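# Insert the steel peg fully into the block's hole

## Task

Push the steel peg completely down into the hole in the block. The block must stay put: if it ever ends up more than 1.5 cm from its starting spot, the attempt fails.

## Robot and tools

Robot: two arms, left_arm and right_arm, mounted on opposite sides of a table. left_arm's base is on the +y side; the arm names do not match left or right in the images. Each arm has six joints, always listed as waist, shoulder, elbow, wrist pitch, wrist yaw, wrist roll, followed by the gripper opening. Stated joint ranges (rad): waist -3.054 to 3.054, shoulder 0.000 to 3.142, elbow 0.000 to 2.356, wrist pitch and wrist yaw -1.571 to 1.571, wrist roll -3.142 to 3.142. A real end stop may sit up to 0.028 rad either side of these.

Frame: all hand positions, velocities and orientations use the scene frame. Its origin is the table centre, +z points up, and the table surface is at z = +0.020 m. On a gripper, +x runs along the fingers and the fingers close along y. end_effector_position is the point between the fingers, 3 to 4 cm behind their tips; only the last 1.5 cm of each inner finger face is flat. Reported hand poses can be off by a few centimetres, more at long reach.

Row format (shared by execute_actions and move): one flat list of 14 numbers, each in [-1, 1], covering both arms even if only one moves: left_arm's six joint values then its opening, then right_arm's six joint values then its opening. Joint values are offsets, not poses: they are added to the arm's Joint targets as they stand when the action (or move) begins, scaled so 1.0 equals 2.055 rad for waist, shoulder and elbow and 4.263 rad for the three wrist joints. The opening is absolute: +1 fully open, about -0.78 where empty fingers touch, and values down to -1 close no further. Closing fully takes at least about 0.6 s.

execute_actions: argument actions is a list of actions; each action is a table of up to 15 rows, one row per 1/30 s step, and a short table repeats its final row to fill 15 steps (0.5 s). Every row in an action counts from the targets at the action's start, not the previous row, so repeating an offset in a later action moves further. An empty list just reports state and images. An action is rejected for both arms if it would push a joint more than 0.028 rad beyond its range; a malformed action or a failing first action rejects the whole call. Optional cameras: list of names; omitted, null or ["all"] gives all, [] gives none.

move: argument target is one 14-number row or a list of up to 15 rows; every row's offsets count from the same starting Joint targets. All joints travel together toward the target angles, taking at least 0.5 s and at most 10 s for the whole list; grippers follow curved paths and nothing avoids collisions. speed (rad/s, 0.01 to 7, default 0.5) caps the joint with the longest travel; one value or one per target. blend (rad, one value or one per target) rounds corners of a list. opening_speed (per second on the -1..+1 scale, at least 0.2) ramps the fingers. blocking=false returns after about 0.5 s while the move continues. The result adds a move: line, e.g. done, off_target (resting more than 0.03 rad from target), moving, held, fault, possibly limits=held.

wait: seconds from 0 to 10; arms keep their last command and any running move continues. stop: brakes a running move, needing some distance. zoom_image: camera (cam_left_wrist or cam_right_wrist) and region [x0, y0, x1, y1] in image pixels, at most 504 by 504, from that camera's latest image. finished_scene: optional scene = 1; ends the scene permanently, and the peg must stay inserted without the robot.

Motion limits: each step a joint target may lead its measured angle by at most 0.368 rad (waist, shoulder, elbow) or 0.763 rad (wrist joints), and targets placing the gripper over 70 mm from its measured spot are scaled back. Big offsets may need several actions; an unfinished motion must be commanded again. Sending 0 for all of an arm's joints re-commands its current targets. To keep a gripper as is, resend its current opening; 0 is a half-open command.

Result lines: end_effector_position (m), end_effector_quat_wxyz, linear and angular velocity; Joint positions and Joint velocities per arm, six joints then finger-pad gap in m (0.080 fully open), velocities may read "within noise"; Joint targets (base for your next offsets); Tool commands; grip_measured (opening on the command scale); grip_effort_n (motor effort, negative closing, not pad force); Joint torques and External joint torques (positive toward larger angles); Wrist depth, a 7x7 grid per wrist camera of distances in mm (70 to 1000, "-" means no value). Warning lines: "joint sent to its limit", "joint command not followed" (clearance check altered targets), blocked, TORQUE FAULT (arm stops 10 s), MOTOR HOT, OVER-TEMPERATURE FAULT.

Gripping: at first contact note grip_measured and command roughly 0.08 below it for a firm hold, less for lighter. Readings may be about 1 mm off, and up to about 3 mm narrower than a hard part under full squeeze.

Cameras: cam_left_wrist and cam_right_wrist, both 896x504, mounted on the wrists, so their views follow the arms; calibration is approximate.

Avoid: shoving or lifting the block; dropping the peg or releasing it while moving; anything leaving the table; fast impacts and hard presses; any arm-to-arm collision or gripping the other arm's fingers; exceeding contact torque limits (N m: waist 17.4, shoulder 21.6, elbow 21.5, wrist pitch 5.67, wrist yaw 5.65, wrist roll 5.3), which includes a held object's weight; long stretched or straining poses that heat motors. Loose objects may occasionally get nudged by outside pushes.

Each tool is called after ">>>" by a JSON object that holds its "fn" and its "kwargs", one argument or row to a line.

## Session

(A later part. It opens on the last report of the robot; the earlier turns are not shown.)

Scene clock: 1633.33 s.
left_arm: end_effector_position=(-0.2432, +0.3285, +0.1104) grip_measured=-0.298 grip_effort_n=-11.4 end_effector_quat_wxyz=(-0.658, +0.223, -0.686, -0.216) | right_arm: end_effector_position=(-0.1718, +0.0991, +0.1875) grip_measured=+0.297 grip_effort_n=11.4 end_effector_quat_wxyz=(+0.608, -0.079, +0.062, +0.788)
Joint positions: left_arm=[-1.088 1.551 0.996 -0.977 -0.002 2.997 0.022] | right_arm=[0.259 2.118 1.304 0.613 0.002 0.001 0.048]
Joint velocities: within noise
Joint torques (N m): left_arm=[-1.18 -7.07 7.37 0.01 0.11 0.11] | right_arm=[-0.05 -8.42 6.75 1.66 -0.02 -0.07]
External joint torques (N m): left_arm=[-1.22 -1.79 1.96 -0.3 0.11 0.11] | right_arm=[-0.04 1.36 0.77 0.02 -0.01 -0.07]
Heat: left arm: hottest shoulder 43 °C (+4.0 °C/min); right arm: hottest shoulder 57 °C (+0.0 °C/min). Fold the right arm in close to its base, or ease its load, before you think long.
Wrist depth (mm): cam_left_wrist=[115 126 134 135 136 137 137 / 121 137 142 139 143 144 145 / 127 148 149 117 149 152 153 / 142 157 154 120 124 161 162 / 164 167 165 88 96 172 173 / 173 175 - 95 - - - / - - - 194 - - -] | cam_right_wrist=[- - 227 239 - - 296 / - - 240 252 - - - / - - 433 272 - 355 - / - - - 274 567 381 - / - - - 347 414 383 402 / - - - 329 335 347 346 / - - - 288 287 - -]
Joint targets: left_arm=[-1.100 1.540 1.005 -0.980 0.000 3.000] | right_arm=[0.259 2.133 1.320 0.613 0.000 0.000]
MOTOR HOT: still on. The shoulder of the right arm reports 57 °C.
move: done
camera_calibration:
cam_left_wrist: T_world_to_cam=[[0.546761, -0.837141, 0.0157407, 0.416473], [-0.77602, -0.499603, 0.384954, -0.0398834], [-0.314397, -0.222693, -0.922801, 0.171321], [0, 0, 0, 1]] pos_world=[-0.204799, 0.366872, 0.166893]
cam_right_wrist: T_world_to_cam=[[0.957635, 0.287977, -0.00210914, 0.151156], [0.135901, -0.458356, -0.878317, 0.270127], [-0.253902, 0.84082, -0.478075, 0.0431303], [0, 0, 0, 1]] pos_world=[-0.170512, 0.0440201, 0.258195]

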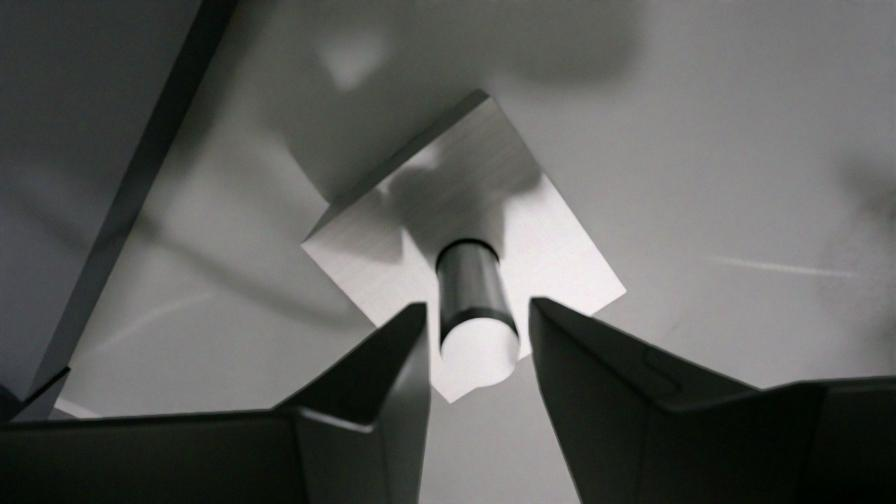

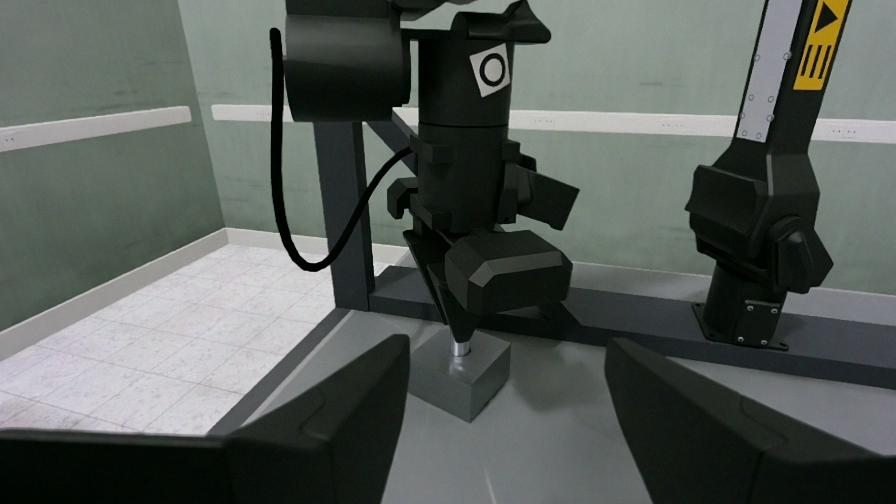

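>>> {"fn": "move", "kwargs": {
  "target": [0, 0, 0, 0, 0, 0, -0.6, 0, 0, 0, 0, 0, 0, 0.3],
  "speed": 0.1,
  "opening_speed": 0.3,
  "cameras": ["cam_left_wrist", "cam_right_wrist"]
}}

>>> {"fn": "zoom_image", "kwargs": {
  "camera": "cam_left_wrist",
  "region": [360, 200, 600, 420]
}}

>>> {"fn": "zoom_image", "kwargs": {
  "camera": "cam_right_wrist",
  "region": [434, 318, 494, 378]
}}

Scene clock: 1639.93 s.
left_arm: end_effector_position=(-0.2433, +0.3284, +0.1107) grip_measured=-0.486 grip_effort_n=-83.5 end_effector_quat_wxyz=(-0.658, +0.223, -0.686, -0.216) | right_arm: end_effector_position=(-0.1718, +0.0991, +0.1875) grip_measured=+0.297 grip_effort_n=11.4 end_effector_quat_wxyz=(+0.608, -0.079, +0.062, +0.788)
Joint positions: left_arm=[-1.088 1.551 0.997 -0.977 -0.003 2.997 0.013] | right_arm=[0.259 2.118 1.304 0.613 0.002 0.001 0.048]
Joint velocities: within noise
Joint torques (N m): left_arm=[-1.19 -6.95 7.01 0.09 0.14 0.11] | right_arm=[-0.14 -8.55 7.09 1.68 -0.07 -0.08]
External joint torques (N m): left_arm=[-1.21 -1.65 1.59 -0.22 0.14 0.11] | right_arm=[-0.11 1.41 1.01 0 -0.08 -0.09]
Heat: left arm: hottest shoulder 44 °C (+5.0 °C/min); right arm: hottest shoulder 57 °C (+0.0 °C/min). Fold the right arm in close to its base, or ease its load, before you think long.
Wrist depth (mm): cam_left_wrist=[115 126 134 135 136 137 137 / 121 138 142 139 144 144 145 / 128 148 149 117 149 152 154 / 142 157 154 121 124 162 163 / 161 166 167 88 95 173 174 / - 176 - 181 85 - - / - - - 195 - - -] | cam_right_wrist=[- - 226 239 - - 296 / - - 239 253 - - - / - - 430 272 - 358 - / - - - 274 572 384 - / - - - 347 412 386 402 / - - - 328 335 346 346 / - - - 288 288 - -]
Joint targets: left_arm=[-1.099 1.540 1.005 -0.980 0.000 3.000] | right_arm=[0.259 2.133 1.320 0.613 0.000 0.000]
MOTOR HOT: still on. The shoulder of the right arm reports 57 °C.
move: done
camera_calibration:
cam_left_wrist: T_world_to_cam=[[0.546749, -0.837141, 0.0161389, 0.41637], [-0.775995, -0.499386, 0.385287, -0.0402192], [-0.31448, -0.223179, -0.922656, 0.171588], [0, 0, 0, 1]] pos_world=[-0.204899, 0.36677, 0.167093]
cam_right_wrist: T_world_to_cam=[[0.957635, 0.287977, -0.00210914, 0.151156], [0.135901, -0.458356, -0.878317, 0.270127], [-0.253902, 0.84082, -0.478075, 0.0431303], [0, 0, 0, 1]] pos_world=[-0.170512, 0.0440201, 0.258195]

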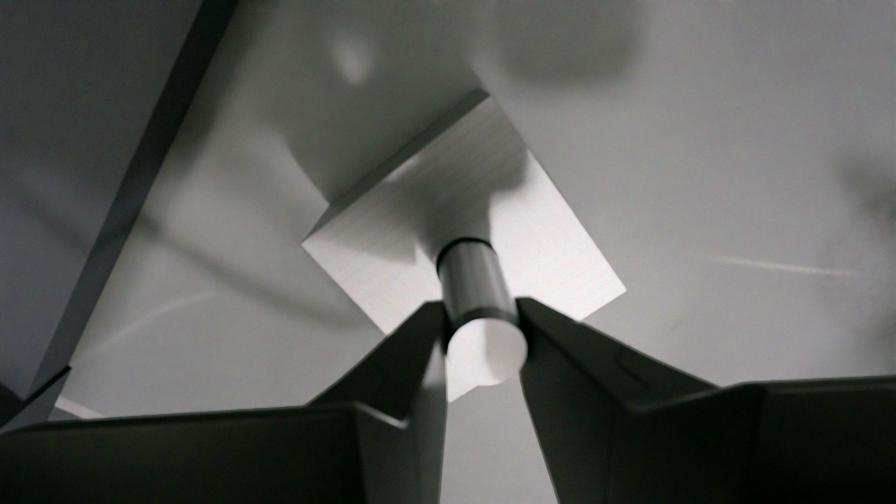

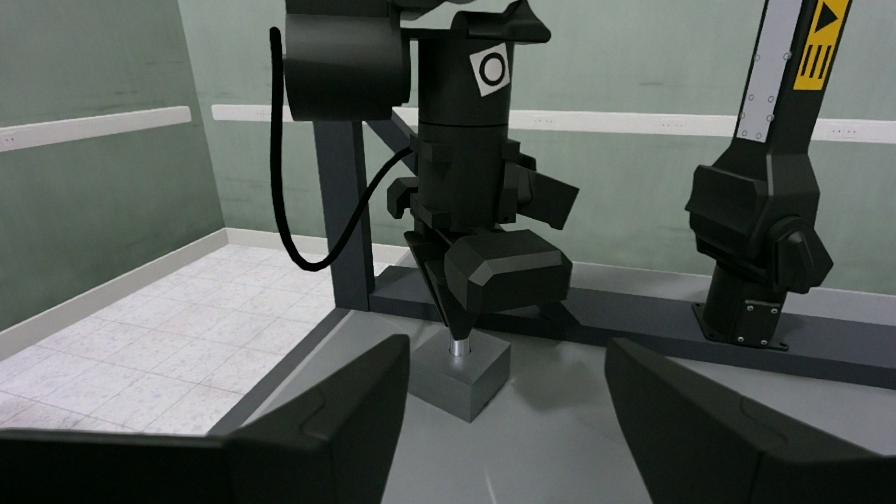

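Scaled by 2.100 from the camera's 896x504 image, which has a finer 1280x720 frame.

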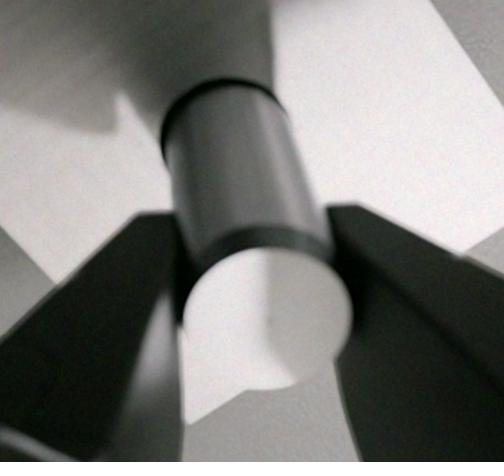

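Scaled by 8.400 from the camera's 896x504 image, which has a finer 1280x720 frame.

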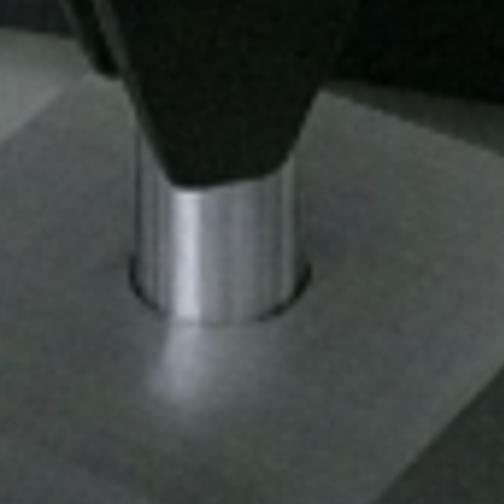

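>>> {"fn": "move", "kwargs": {
  "target": [0, 0.0151, -0.0146, 0.0012, 0, 0, -0.6, 0, 0, 0, 0, 0, 0, 0.3],
  "speed": 0.06,
  "cameras": ["cam_left_wrist", "cam_right_wrist"]
}}

>>> {"fn": "zoom_image", "kwargs": {
  "camera": "cam_left_wrist",
  "region": [360, 200, 600, 420]
}}

>>> {"fn": "zoom_image", "kwargs": {
  "camera": "cam_right_wrist",
  "region": [434, 318, 494, 378]
}}

Scene clock: 1651.63 s.
left_arm: end_effector_position=(-0.2429, +0.3286, +0.1099) grip_measured=-0.486 grip_effort_n=-83.5 end_effector_quat_wxyz=(-0.659, +0.223, -0.685, -0.216) | right_arm: end_effector_position=(-0.1718, +0.0991, +0.1875) grip_measured=+0.297 grip_effort_n=11.4 end_effector_quat_wxyz=(+0.608, -0.079, +0.062, +0.788)
Joint positions: left_arm=[-1.088 1.552 0.995 -0.976 -0.003 2.997 0.013] | right_arm=[0.259 2.118 1.304 0.613 0.002 0.001 0.048]
Joint velocities: within noise
Joint torques (N m): left_arm=[-1.2 -3.26 3.7 0.39 0.15 0.15] | right_arm=[0.17 -8.68 6.69 1.71 -0.05 -0.13]
External joint torques (N m): left_arm=[-1.19 2 -1.7 0.09 0.15 0.15] | right_arm=[0.13 1.37 0.54 0.01 -0.05 -0.13]
Heat: left arm: hottest shoulder 44 °C (+4.0 °C/min); right arm: hottest shoulder 57 °C (+0.0 °C/min). Fold the right arm in close to its base, or ease its load, before you think long.
Wrist depth (mm): cam_left_wrist=[115 126 134 135 136 137 137 / 121 138 142 139 143 144 145 / 128 148 149 117 149 152 154 / 142 157 154 120 125 161 163 / 162 167 166 88 95 172 174 / - 176 - 181 85 - - / - - - 195 - - -] | cam_right_wrist=[- - 227 239 - - 299 / - - 241 253 - - - / - - 428 272 - 356 - / - - - 274 569 379 - / - - - 346 413 385 403 / - - - 329 336 348 343 / - - - 287 286 - -]
Joint targets: left_arm=[-1.099 1.571 0.975 -0.975 0.000 3.000] | right_arm=[0.259 2.133 1.320 0.613 0.000 0.000]
MOTOR HOT: still on. The shoulder of the right arm reports 57 °C.
move: done
camera_calibration:
cam_left_wrist: T_world_to_cam=[[0.546727, -0.837151, 0.0163585, 0.416263], [-0.776653, -0.499722, 0.383519, -0.039377], [-0.312889, -0.222385, -0.923388, 0.171217], [0, 0, 0, 1]] pos_world=[-0.204592, 0.366874, 0.166392]
cam_right_wrist: T_world_to_cam=[[0.957635, 0.287977, -0.00210914, 0.151156], [0.135901, -0.458356, -0.878317, 0.270127], [-0.253902, 0.84082, -0.478075, 0.0431303], [0, 0, 0, 1]] pos_world=[-0.170512, 0.0440201, 0.258195]

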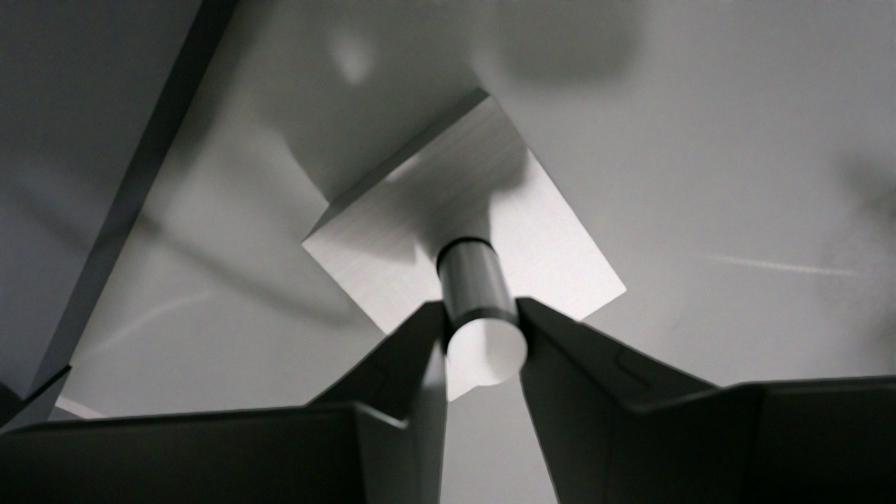

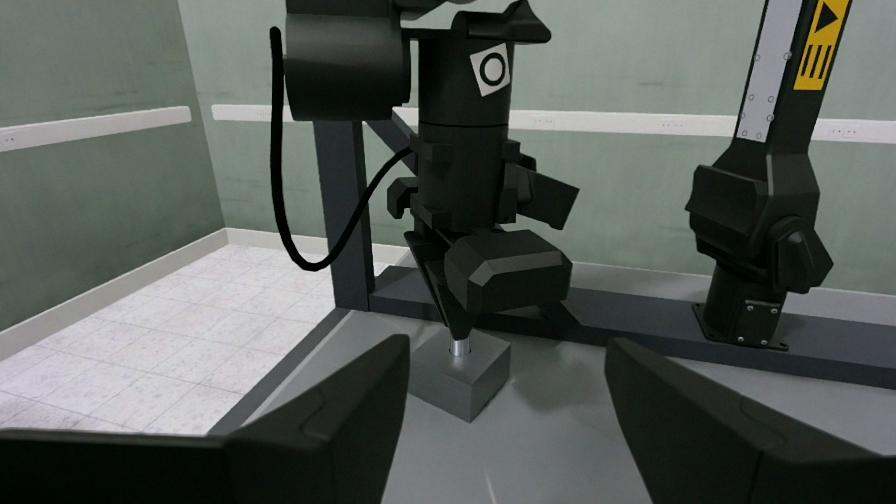

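Scaled by 2.100 from the camera's 896x504 image, which has a finer 1280x720 frame.

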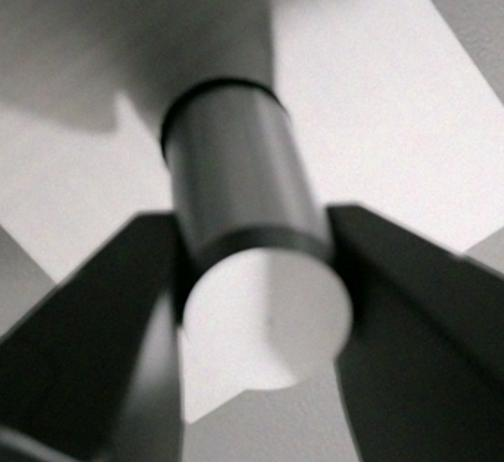

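Scaled by 8.400 from the camera's 896x504 image, which has a finer 1280x720 frame.

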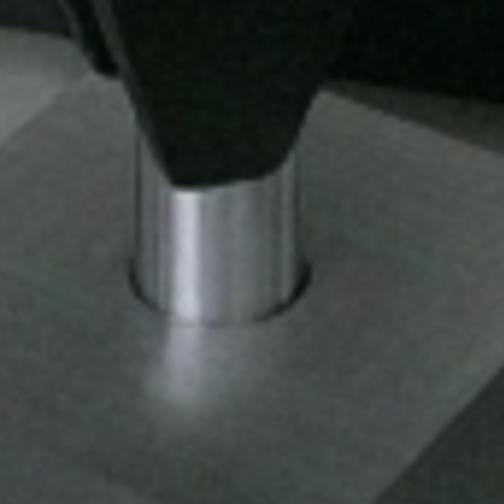

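>>> {"fn": "move", "kwargs": {
  "target": [
    [0, 0.001, -0.002, 0.0006, 0, 0.028, -0.6, 0, 0, 0, 0, 0, 0, 0.3],
    [0, 0.001, -0.002, 0.0006, 0, -0.028, -0.6, 0, 0, 0, 0, 0, 0, 0.3],
    [0, 0.001, -0.002, 0.0006, 0, 0, -0.6, 0, 0, 0, 0, 0, 0, 0.3]
  ],
  "speed": 0.3,
  "cameras": ["cam_left_wrist", "cam_right_wrist"]
}}

>>> {"fn": "zoom_image", "kwargs": {
  "camera": "cam_left_wrist",
  "region": [360, 200, 600, 420]
}}

>>> {"fn": "zoom_image", "kwargs": {
  "camera": "cam_right_wrist",
  "region": [434, 318, 494, 378]
}}

Scene clock: 1670.93 s.
left_arm: end_effector_position=(-0.2434, +0.3276, +0.1095) grip_measured=-0.486 grip_effort_n=-83.5 end_effector_quat_wxyz=(-0.658, +0.227, -0.686, -0.214) | right_arm: end_effector_position=(-0.1718, +0.0991, +0.1875) grip_measured=+0.297 grip_effort_n=11.4 end_effector_quat_wxyz=(+0.608, -0.079, +0.062, +0.788)
Joint positions: left_arm=[-1.091 1.553 0.994 -0.97 -0.012 2.993 0.013] | right_arm=[0.259 2.118 1.304 0.613 0.002 0.001 0.048]
Joint velocities: within noise
Joint torques (N m): left_arm=[-0.65 -3.42 3.16 0.13 0.53 0.23] | right_arm=[-0.29 -8.35 6.9 1.68 -0.01 -0.02]
External joint torques (N m): left_arm=[-0.67 1.87 -2.23 -0.17 0.53 0.23] | right_arm=[-0.17 1.62 0.8 -0.01 -0.03 -0.03]
Heat: left arm: hottest shoulder 41 °C (+0.0 °C/min); right arm: hottest shoulder 57 °C (+0.0 °C/min). Fold the right arm in close to its base, or ease its load, before you think long.
Wrist depth (mm): cam_left_wrist=[114 130 133 134 136 137 138 / 120 138 141 139 143 144 146 / 127 147 148 117 150 153 155 / 145 156 153 120 125 163 164 / 163 166 166 88 95 174 175 / 174 175 - 182 86 - - / - - - 195 - - -] | cam_right_wrist=[- - 229 241 - - 297 / - - 244 254 - - - / - - - 273 - 356 - / - - - 272 572 382 - / - - - 345 412 385 403 / - - - 328 333 348 346 / - - - 288 287 - -]
Joint targets: left_arm=[-1.099 1.573 0.971 -0.972 0.001 3.000] | right_arm=[0.259 2.133 1.320 0.613 0.000 0.000]
MOTOR HOT: still on. The shoulder of the right arm reports 57 °C.
move: done
camera_calibration:
cam_left_wrist: T_world_to_cam=[[0.548312, -0.835894, 0.0252095, 0.414773], [-0.77605, -0.497363, 0.387784, -0.0412265], [-0.311608, -0.232191, -0.921405, 0.17371], [0, 0, 0, 1]] pos_world=[-0.20529, 0.366536, 0.165588]
cam_right_wrist: T_world_to_cam=[[0.957635, 0.287977, -0.00210914, 0.151156], [0.135901, -0.458356, -0.878317, 0.270127], [-0.253902, 0.84082, -0.478075, 0.0431303], [0, 0, 0, 1]] pos_world=[-0.170512, 0.0440201, 0.258195]

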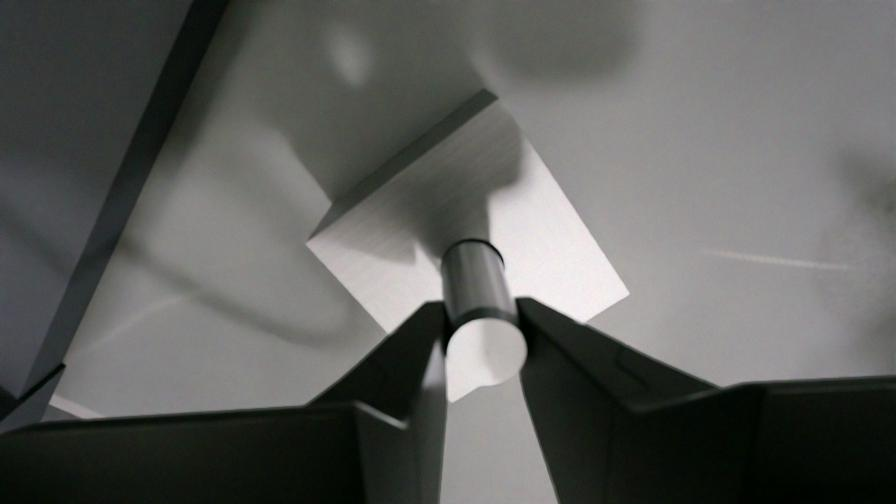

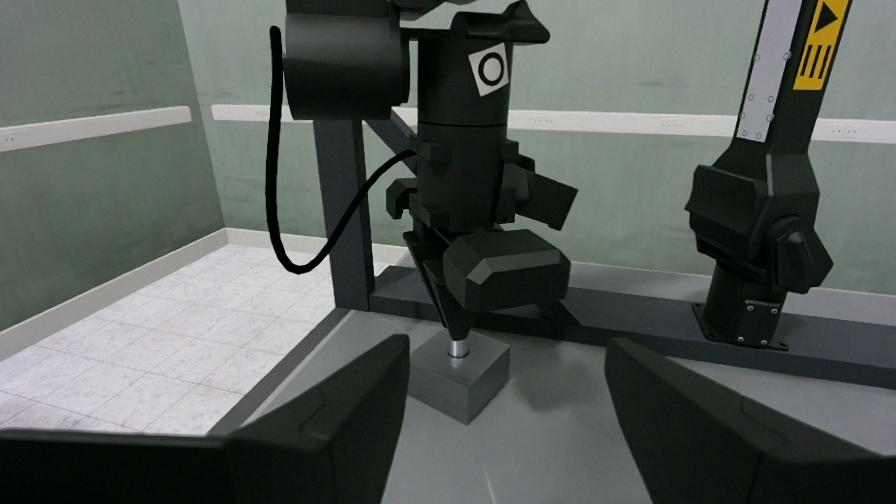

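Scaled by 2.100 from the camera's 896x504 image, which has a finer 1280x720 frame.

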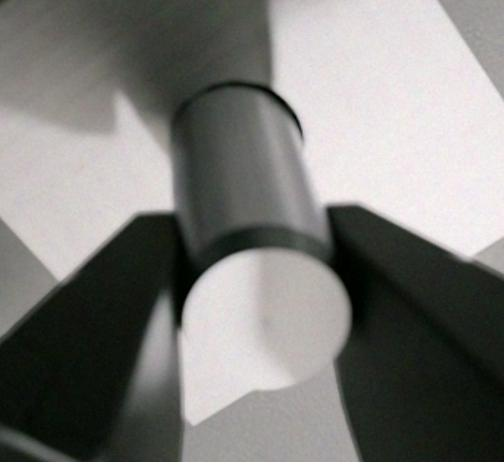

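Scaled by 8.400 from the camera's 896x504 image, which has a finer 1280x720 frame.

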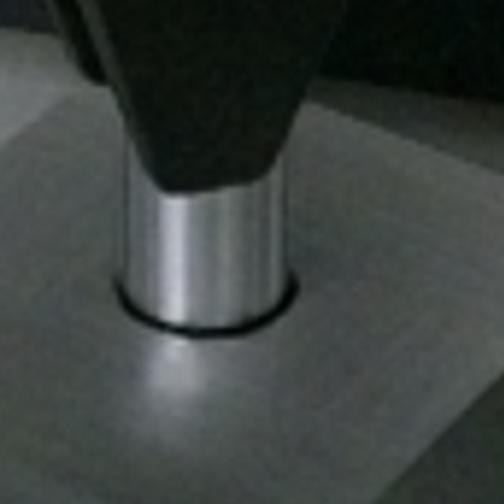

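>>> {"fn": "zoom_image", "kwargs": {
  "camera": "cam_right_wrist",
  "region": [445, 375, 495, 425]
}}

>>> {"fn": "zoom_image", "kwargs": {
  "camera": "cam_right_wrist",
  "region": [485, 335, 535, 385]
}}

Scaled by 10.080 from the camera's 896x504 image, which has a finer 1280x720 frame.

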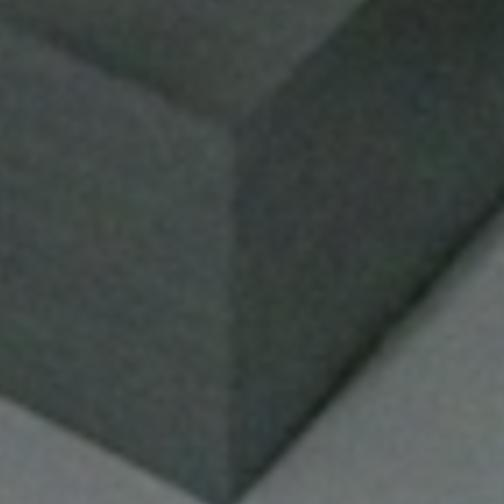

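Scaled by 10.080 from the camera's 896x504 image, which has a finer 1280x720 frame.

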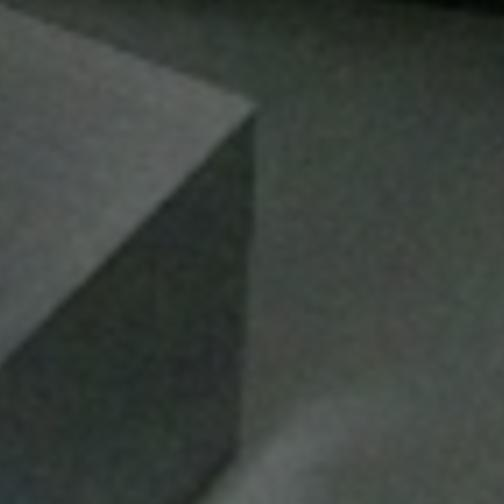

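>>> {"fn": "move", "kwargs": {
  "target": [0.001, -0.0073, 0.0088, 0, -0.0022, 0, -0.6, 0, 0, 0, 0, 0, 0, 0.3],
  "speed": 0.05,
  "cameras": ["cam_left_wrist", "cam_right_wrist"]
}}

>>> {"fn": "zoom_image", "kwargs": {
  "camera": "cam_left_wrist",
  "region": [360, 200, 600, 420]
}}

>>> {"fn": "zoom_image", "kwargs": {
  "camera": "cam_right_wrist",
  "region": [434, 318, 494, 378]
}}

>>> {"fn": "zoom_image", "kwargs": {
  "camera": "cam_right_wrist",
  "region": [445, 375, 495, 425]
}}

Scene clock: 1686.10 s.
left_arm: end_effector_position=(-0.2436, +0.3275, +0.1097) grip_measured=-0.486 grip_effort_n=-83.5 end_effector_quat_wxyz=(-0.658, +0.227, -0.686, -0.213) | right_arm: end_effector_position=(-0.1718, +0.0991, +0.1875) grip_measured=+0.297 grip_effort_n=11.4 end_effector_quat_wxyz=(+0.608, -0.079, +0.062, +0.788)
Joint positions: left_arm=[-1.091 1.553 0.995 -0.97 -0.012 2.993 0.013] | right_arm=[0.259 2.118 1.304 0.613 0.002 0.001 0.048]
Joint velocities: within noise
Joint torques (N m): left_arm=[-0.56 -4.78 5.43 0.12 0.11 0.26] | right_arm=[-0.08 -8.73 6.78 1.65 -0.01 -0.08]
External joint torques (N m): left_arm=[-0.55 0.52 0.06 -0.17 0.1 0.26] | right_arm=[-0.12 1.35 0.6 -0.06 0 -0.08]
Heat: left arm: hottest elbow 41 °C (+0.0 °C/min); right arm: hottest shoulder 57 °C (+0.0 °C/min). Fold the right arm in close to its base, or ease its load, before you think long.
Wrist depth (mm): cam_left_wrist=[114 130 134 134 135 137 138 / 120 138 141 138 143 144 146 / 127 147 148 117 150 153 155 / 146 156 154 120 125 163 164 / 163 167 166 88 95 174 175 / 174 175 - 181 86 - - / - - - 195 - - -] | cam_right_wrist=[- - 229 242 - - 298 / - - 243 253 - - - / - - 430 273 - 356 - / - - - 270 569 383 - / - - - 346 413 385 404 / - - - 328 337 348 347 / - - - 288 288 - -]
Joint targets: left_arm=[-1.097 1.558 0.989 -0.972 -0.009 2.999] | right_arm=[0.259 2.133 1.320 0.613 0.000 0.000]
MOTOR HOT: still on. The shoulder of the right arm reports 57 °C.
move: done
camera_calibration:
cam_left_wrist: T_world_to_cam=[[0.547974, -0.836114, 0.0252361, 0.414692], [-0.776126, -0.496943, 0.388171, -0.0415885], [-0.312014, -0.232294, -0.921242, 0.173798], [0, 0, 0, 1]] pos_world=[-0.205291, 0.366435, 0.165788]
cam_right_wrist: T_world_to_cam=[[0.957635, 0.287977, -0.00210914, 0.151156], [0.135901, -0.458356, -0.878317, 0.270127], [-0.253902, 0.84082, -0.478075, 0.0431303], [0, 0, 0, 1]] pos_world=[-0.170512, 0.0440201, 0.258195]

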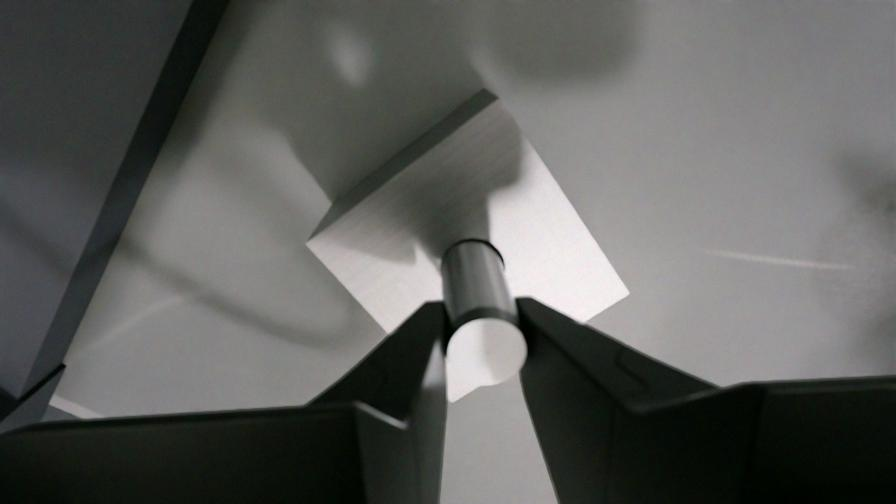

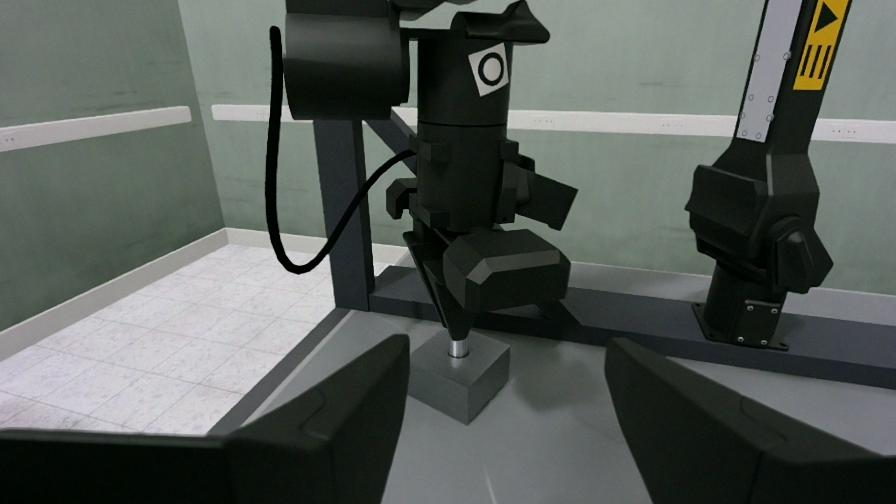

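Scaled by 2.100 from the camera's 896x504 image, which has a finer 1280x720 frame.

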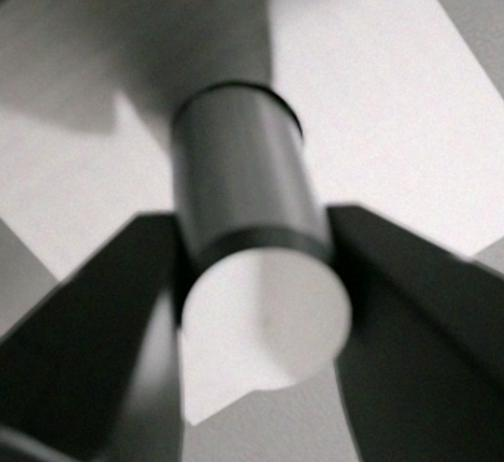

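Scaled by 8.400 from the camera's 896x504 image, which has a finer 1280x720 frame.

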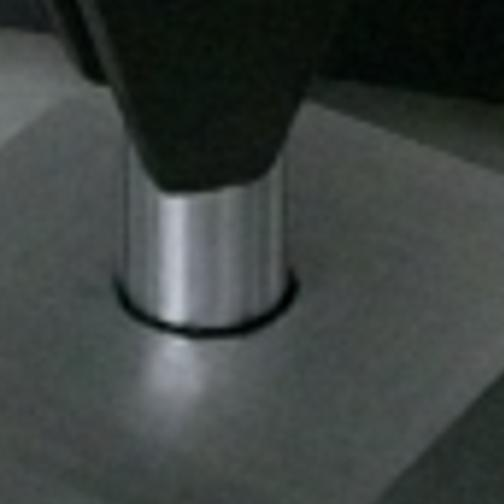

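Scaled by 10.080 from the camera's 896x504 image, which has a finer 1280x720 frame.

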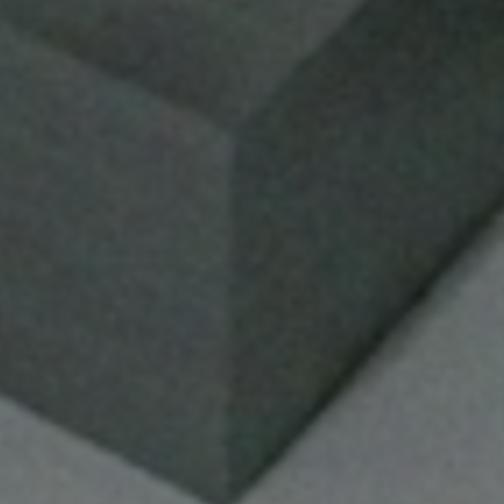

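>>> {"fn": "move", "kwargs": {
  "target": [0, 0, 0, 0, 0, 0, -0.25, 0, 0, 0, 0, 0, 0, 0.3],
  "opening_speed": 0.3,
  "cameras": ["cam_left_wrist", "cam_right_wrist"]
}}

>>> {"fn": "zoom_image", "kwargs": {
  "camera": "cam_left_wrist",
  "region": [360, 200, 600, 420]
}}

>>> {"fn": "zoom_image", "kwargs": {
  "camera": "cam_right_wrist",
  "region": [434, 318, 494, 378]
}}

Scene clock: 1691.90 s.
left_arm: end_effector_position=(-0.2436, +0.3275, +0.1097) grip_measured=-0.253 grip_effort_n=14.7 end_effector_quat_wxyz=(-0.658, +0.227, -0.686, -0.213) | right_arm: end_effector_position=(-0.1718, +0.0991, +0.1875) grip_measured=+0.297 grip_effort_n=11.4 end_effector_quat_wxyz=(+0.608, -0.079, +0.062, +0.788)
Joint positions: left_arm=[-1.091 1.553 0.995 -0.97 -0.013 2.993 0.024] | right_arm=[0.259 2.118 1.304 0.613 0.002 0.001 0.048]
Joint velocities: within noise
Joint torques (N m): left_arm=[-0.62 -4.71 5.48 0.12 0.14 0.21] | right_arm=[-0.1 -8.52 6.77 1.69 -0.05 -0.06]
External joint torques (N m): left_arm=[-0.64 0.58 0.05 -0.19 0.13 0.21] | right_arm=[-0.12 1.49 0.63 -0.01 -0.05 -0.07]
Heat: left arm: hottest elbow 41 °C (+0.0 °C/min); right arm: hottest shoulder 57 °C (+0.0 °C/min). Fold the right arm in close to its base, or ease its load, before you think long.
Wrist depth (mm): cam_left_wrist=[113 125 133 134 135 136 137 / 119 137 140 138 143 144 145 / 126 146 147 116 149 152 154 / 145 155 152 119 123 161 163 / 162 165 164 88 101 172 174 / 172 173 - 181 - - - / - - - 192 - - -] | cam_right_wrist=[- - 229 241 - - 298 / - - 243 253 - - - / - - - 274 - 356 - / - - - 272 575 383 - / - - - 346 412 385 406 / - - - 328 335 345 346 / - - - 289 288 - -]
Joint targets: left_arm=[-1.097 1.558 0.989 -0.972 -0.009 3.000] | right_arm=[0.259 2.133 1.320 0.613 0.000 0.000]
MOTOR HOT: still on. The shoulder of the right arm reports 57 °C.
move: done
camera_calibration:
cam_left_wrist: T_world_to_cam=[[0.547686, -0.836292, 0.0256259, 0.414603], [-0.776248, -0.496457, 0.388549, -0.0419826], [-0.312218, -0.232695, -0.921072, 0.17382], [0, 0, 0, 1]] pos_world=[-0.205391, 0.366333, 0.165788]
cam_right_wrist: T_world_to_cam=[[0.957635, 0.287977, -0.00210914, 0.151156], [0.135901, -0.458356, -0.878317, 0.270127], [-0.253902, 0.84082, -0.478075, 0.0431303], [0, 0, 0, 1]] pos_world=[-0.170512, 0.0440201, 0.258195]

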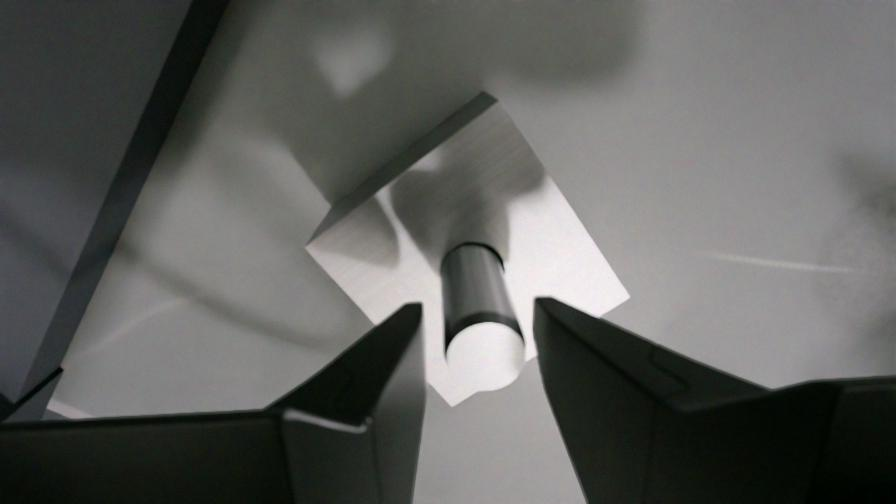

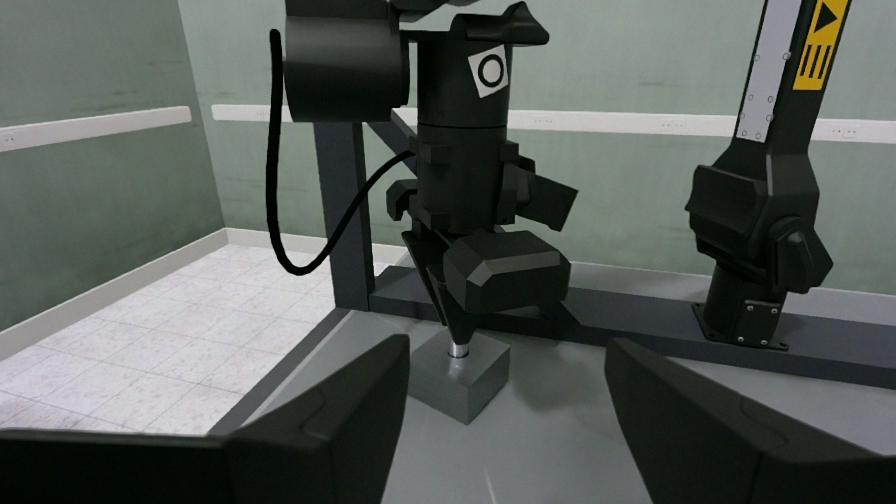

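Scaled by 2.100 from the camera's 896x504 image, which has a finer 1280x720 frame.

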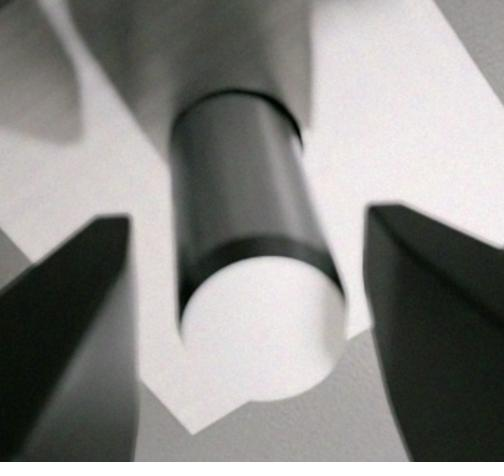

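Scaled by 8.400 from the camera's 896x504 image, which has a finer 1280x720 frame.

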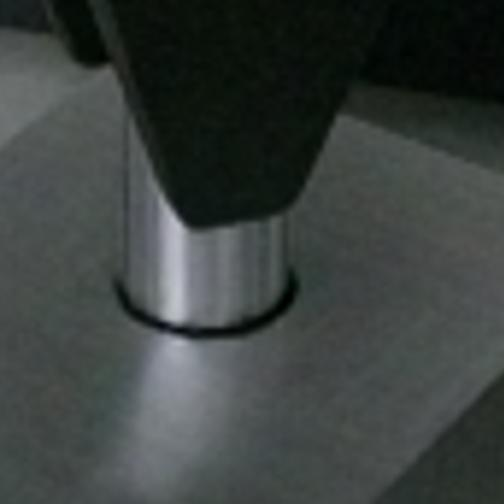

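>>> {"fn": "move", "kwargs": {
  "target": [
    [0, -0.0073, 0.0073, 0, 0, 0, 0.2, 0, 0, 0, 0, 0, 0, 0.3],
    [0, -0.02336, 0.05182, -0.03003, 0, 0, 0.2, 0, 0, 0, 0, 0, 0, 0.3],
    [0, -0.03358, 0.1382, -0.07659, 0, 0, 0.2, 0, 0, 0, 0, 0, 0, 0.3]
  ],
  "speed": [0.05, 0.08, 0.2],
  "opening_speed": 1.0,
  "blend": [0, 0.01, 0],
  "cameras": ["cam_left_wrist", "cam_right_wrist"]
}}

>>> {"fn": "zoom_image", "kwargs": {
  "camera": "cam_right_wrist",
  "region": [400, 290, 520, 430]
}}

>>> {"fn": "zoom_image", "kwargs": {
  "camera": "cam_right_wrist",
  "region": [445, 375, 495, 425]
}}

Scene clock: 1731.33 s.
left_arm: end_effector_position=(-0.2417, +0.3295, +0.1886) grip_measured=+0.198 grip_effort_n=15.1 end_effector_quat_wxyz=(-0.660, +0.225, -0.684, -0.212) | right_arm: end_effector_position=(-0.1718, +0.0991, +0.1875) grip_measured=+0.297 grip_effort_n=11.4 end_effector_quat_wxyz=(+0.608, -0.079, +0.062, +0.788)
Joint positions: left_arm=[-1.094 1.5 1.262 -1.297 -0.013 2.995 0.044] | right_arm=[0.259 2.118 1.304 0.613 0.002 0.001 0.048]
Joint velocities: within noise
Joint torques (N m): left_arm=[-0.21 -6.9 7.91 0.07 0.15 0.23] | right_arm=[-0.06 -8.91 7.03 1.72 -0.06 -0.07]
External joint torques (N m): left_arm=[-0.24 -1.76 2.25 -0.22 0.15 0.23] | right_arm=[-0.03 1.1 0.89 0.03 -0.06 -0.07]
Heat: left arm: hottest elbow 42 °C (+1.0 °C/min); right arm: hottest shoulder 57 °C (+0.0 °C/min). Fold the right arm in close to its base, or ease its load, before you think long.
Wrist depth (mm): cam_left_wrist=[- 115 202 206 207 209 211 / - 195 215 212 219 220 222 / 203 207 225 193 230 233 235 / 215 233 241 206 245 247 250 / 202 249 249 257 254 260 266 / 181 - 84 275 91 - - / - - 84 295 298 - -] | cam_right_wrist=[- - 381 239 - - 296 / - - 393 244 - - 316 / - - - 264 - 357 - / - - - 573 - 383 - / - - - 434 415 383 403 / - - - 330 336 345 344 / - - - 288 287 - -]
Joint targets: left_arm=[-1.097 1.489 1.273 -1.298 -0.009 3.000] | right_arm=[0.259 2.133 1.320 0.613 0.000 0.000]
MOTOR HOT: still on. The shoulder of the right arm reports 57 °C.
move: done
camera_calibration:
cam_left_wrist: T_world_to_cam=[[0.543442, -0.839038, 0.0261752, 0.412966], [-0.780644, -0.493664, 0.383263, -0.0710416], [-0.30865, -0.228715, -0.923268, 0.247565], [0, 0, 0, 1]] pos_world=[-0.203471, 0.368045, 0.244987]
cam_right_wrist: T_world_to_cam=[[0.957635, 0.287977, -0.00210914, 0.151156], [0.135901, -0.458356, -0.878317, 0.270127], [-0.253902, 0.84082, -0.478075, 0.0431303], [0, 0, 0, 1]] pos_world=[-0.170512, 0.0440201, 0.258195]

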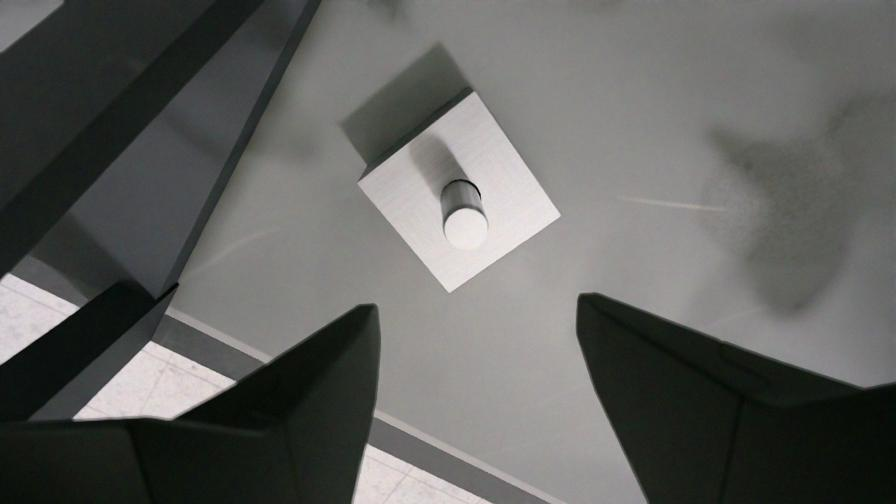

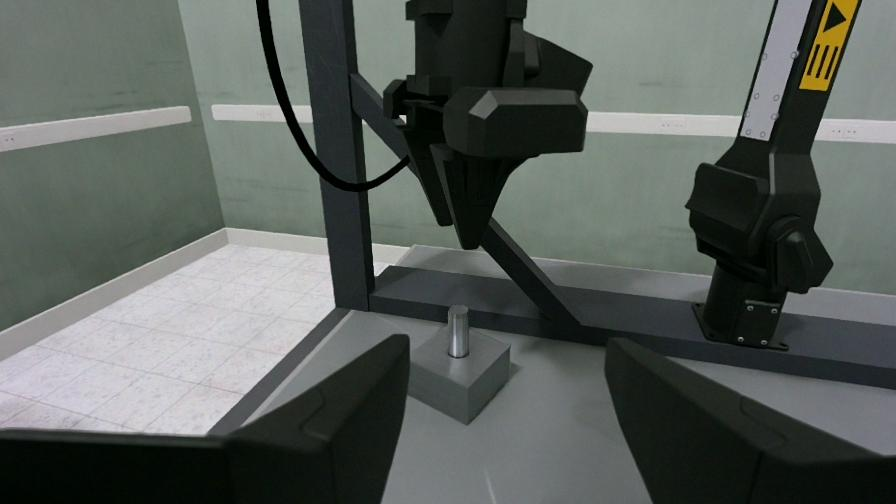

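Scaled by 3.600 from the camera's 896x504 image, which has a finer 1280x720 frame.

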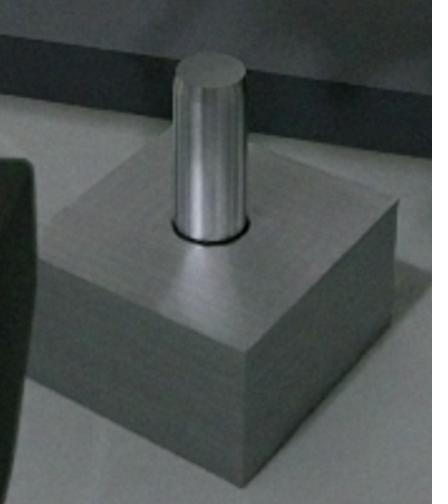

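Scaled by 10.080 from the camera's 896x504 image, which has a finer 1280x720 frame.

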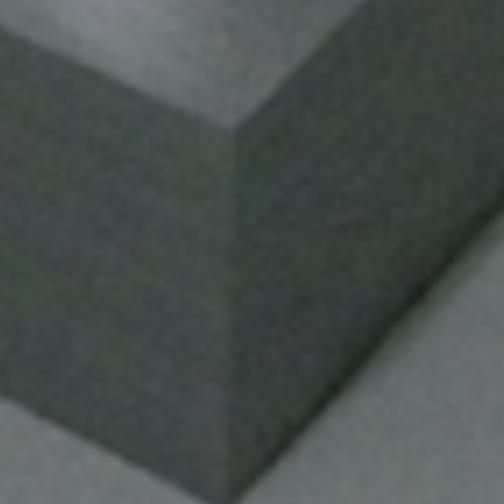

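>>> {"fn": "finished_scene", "kwargs": {

}}

The scene is finished: the task was done.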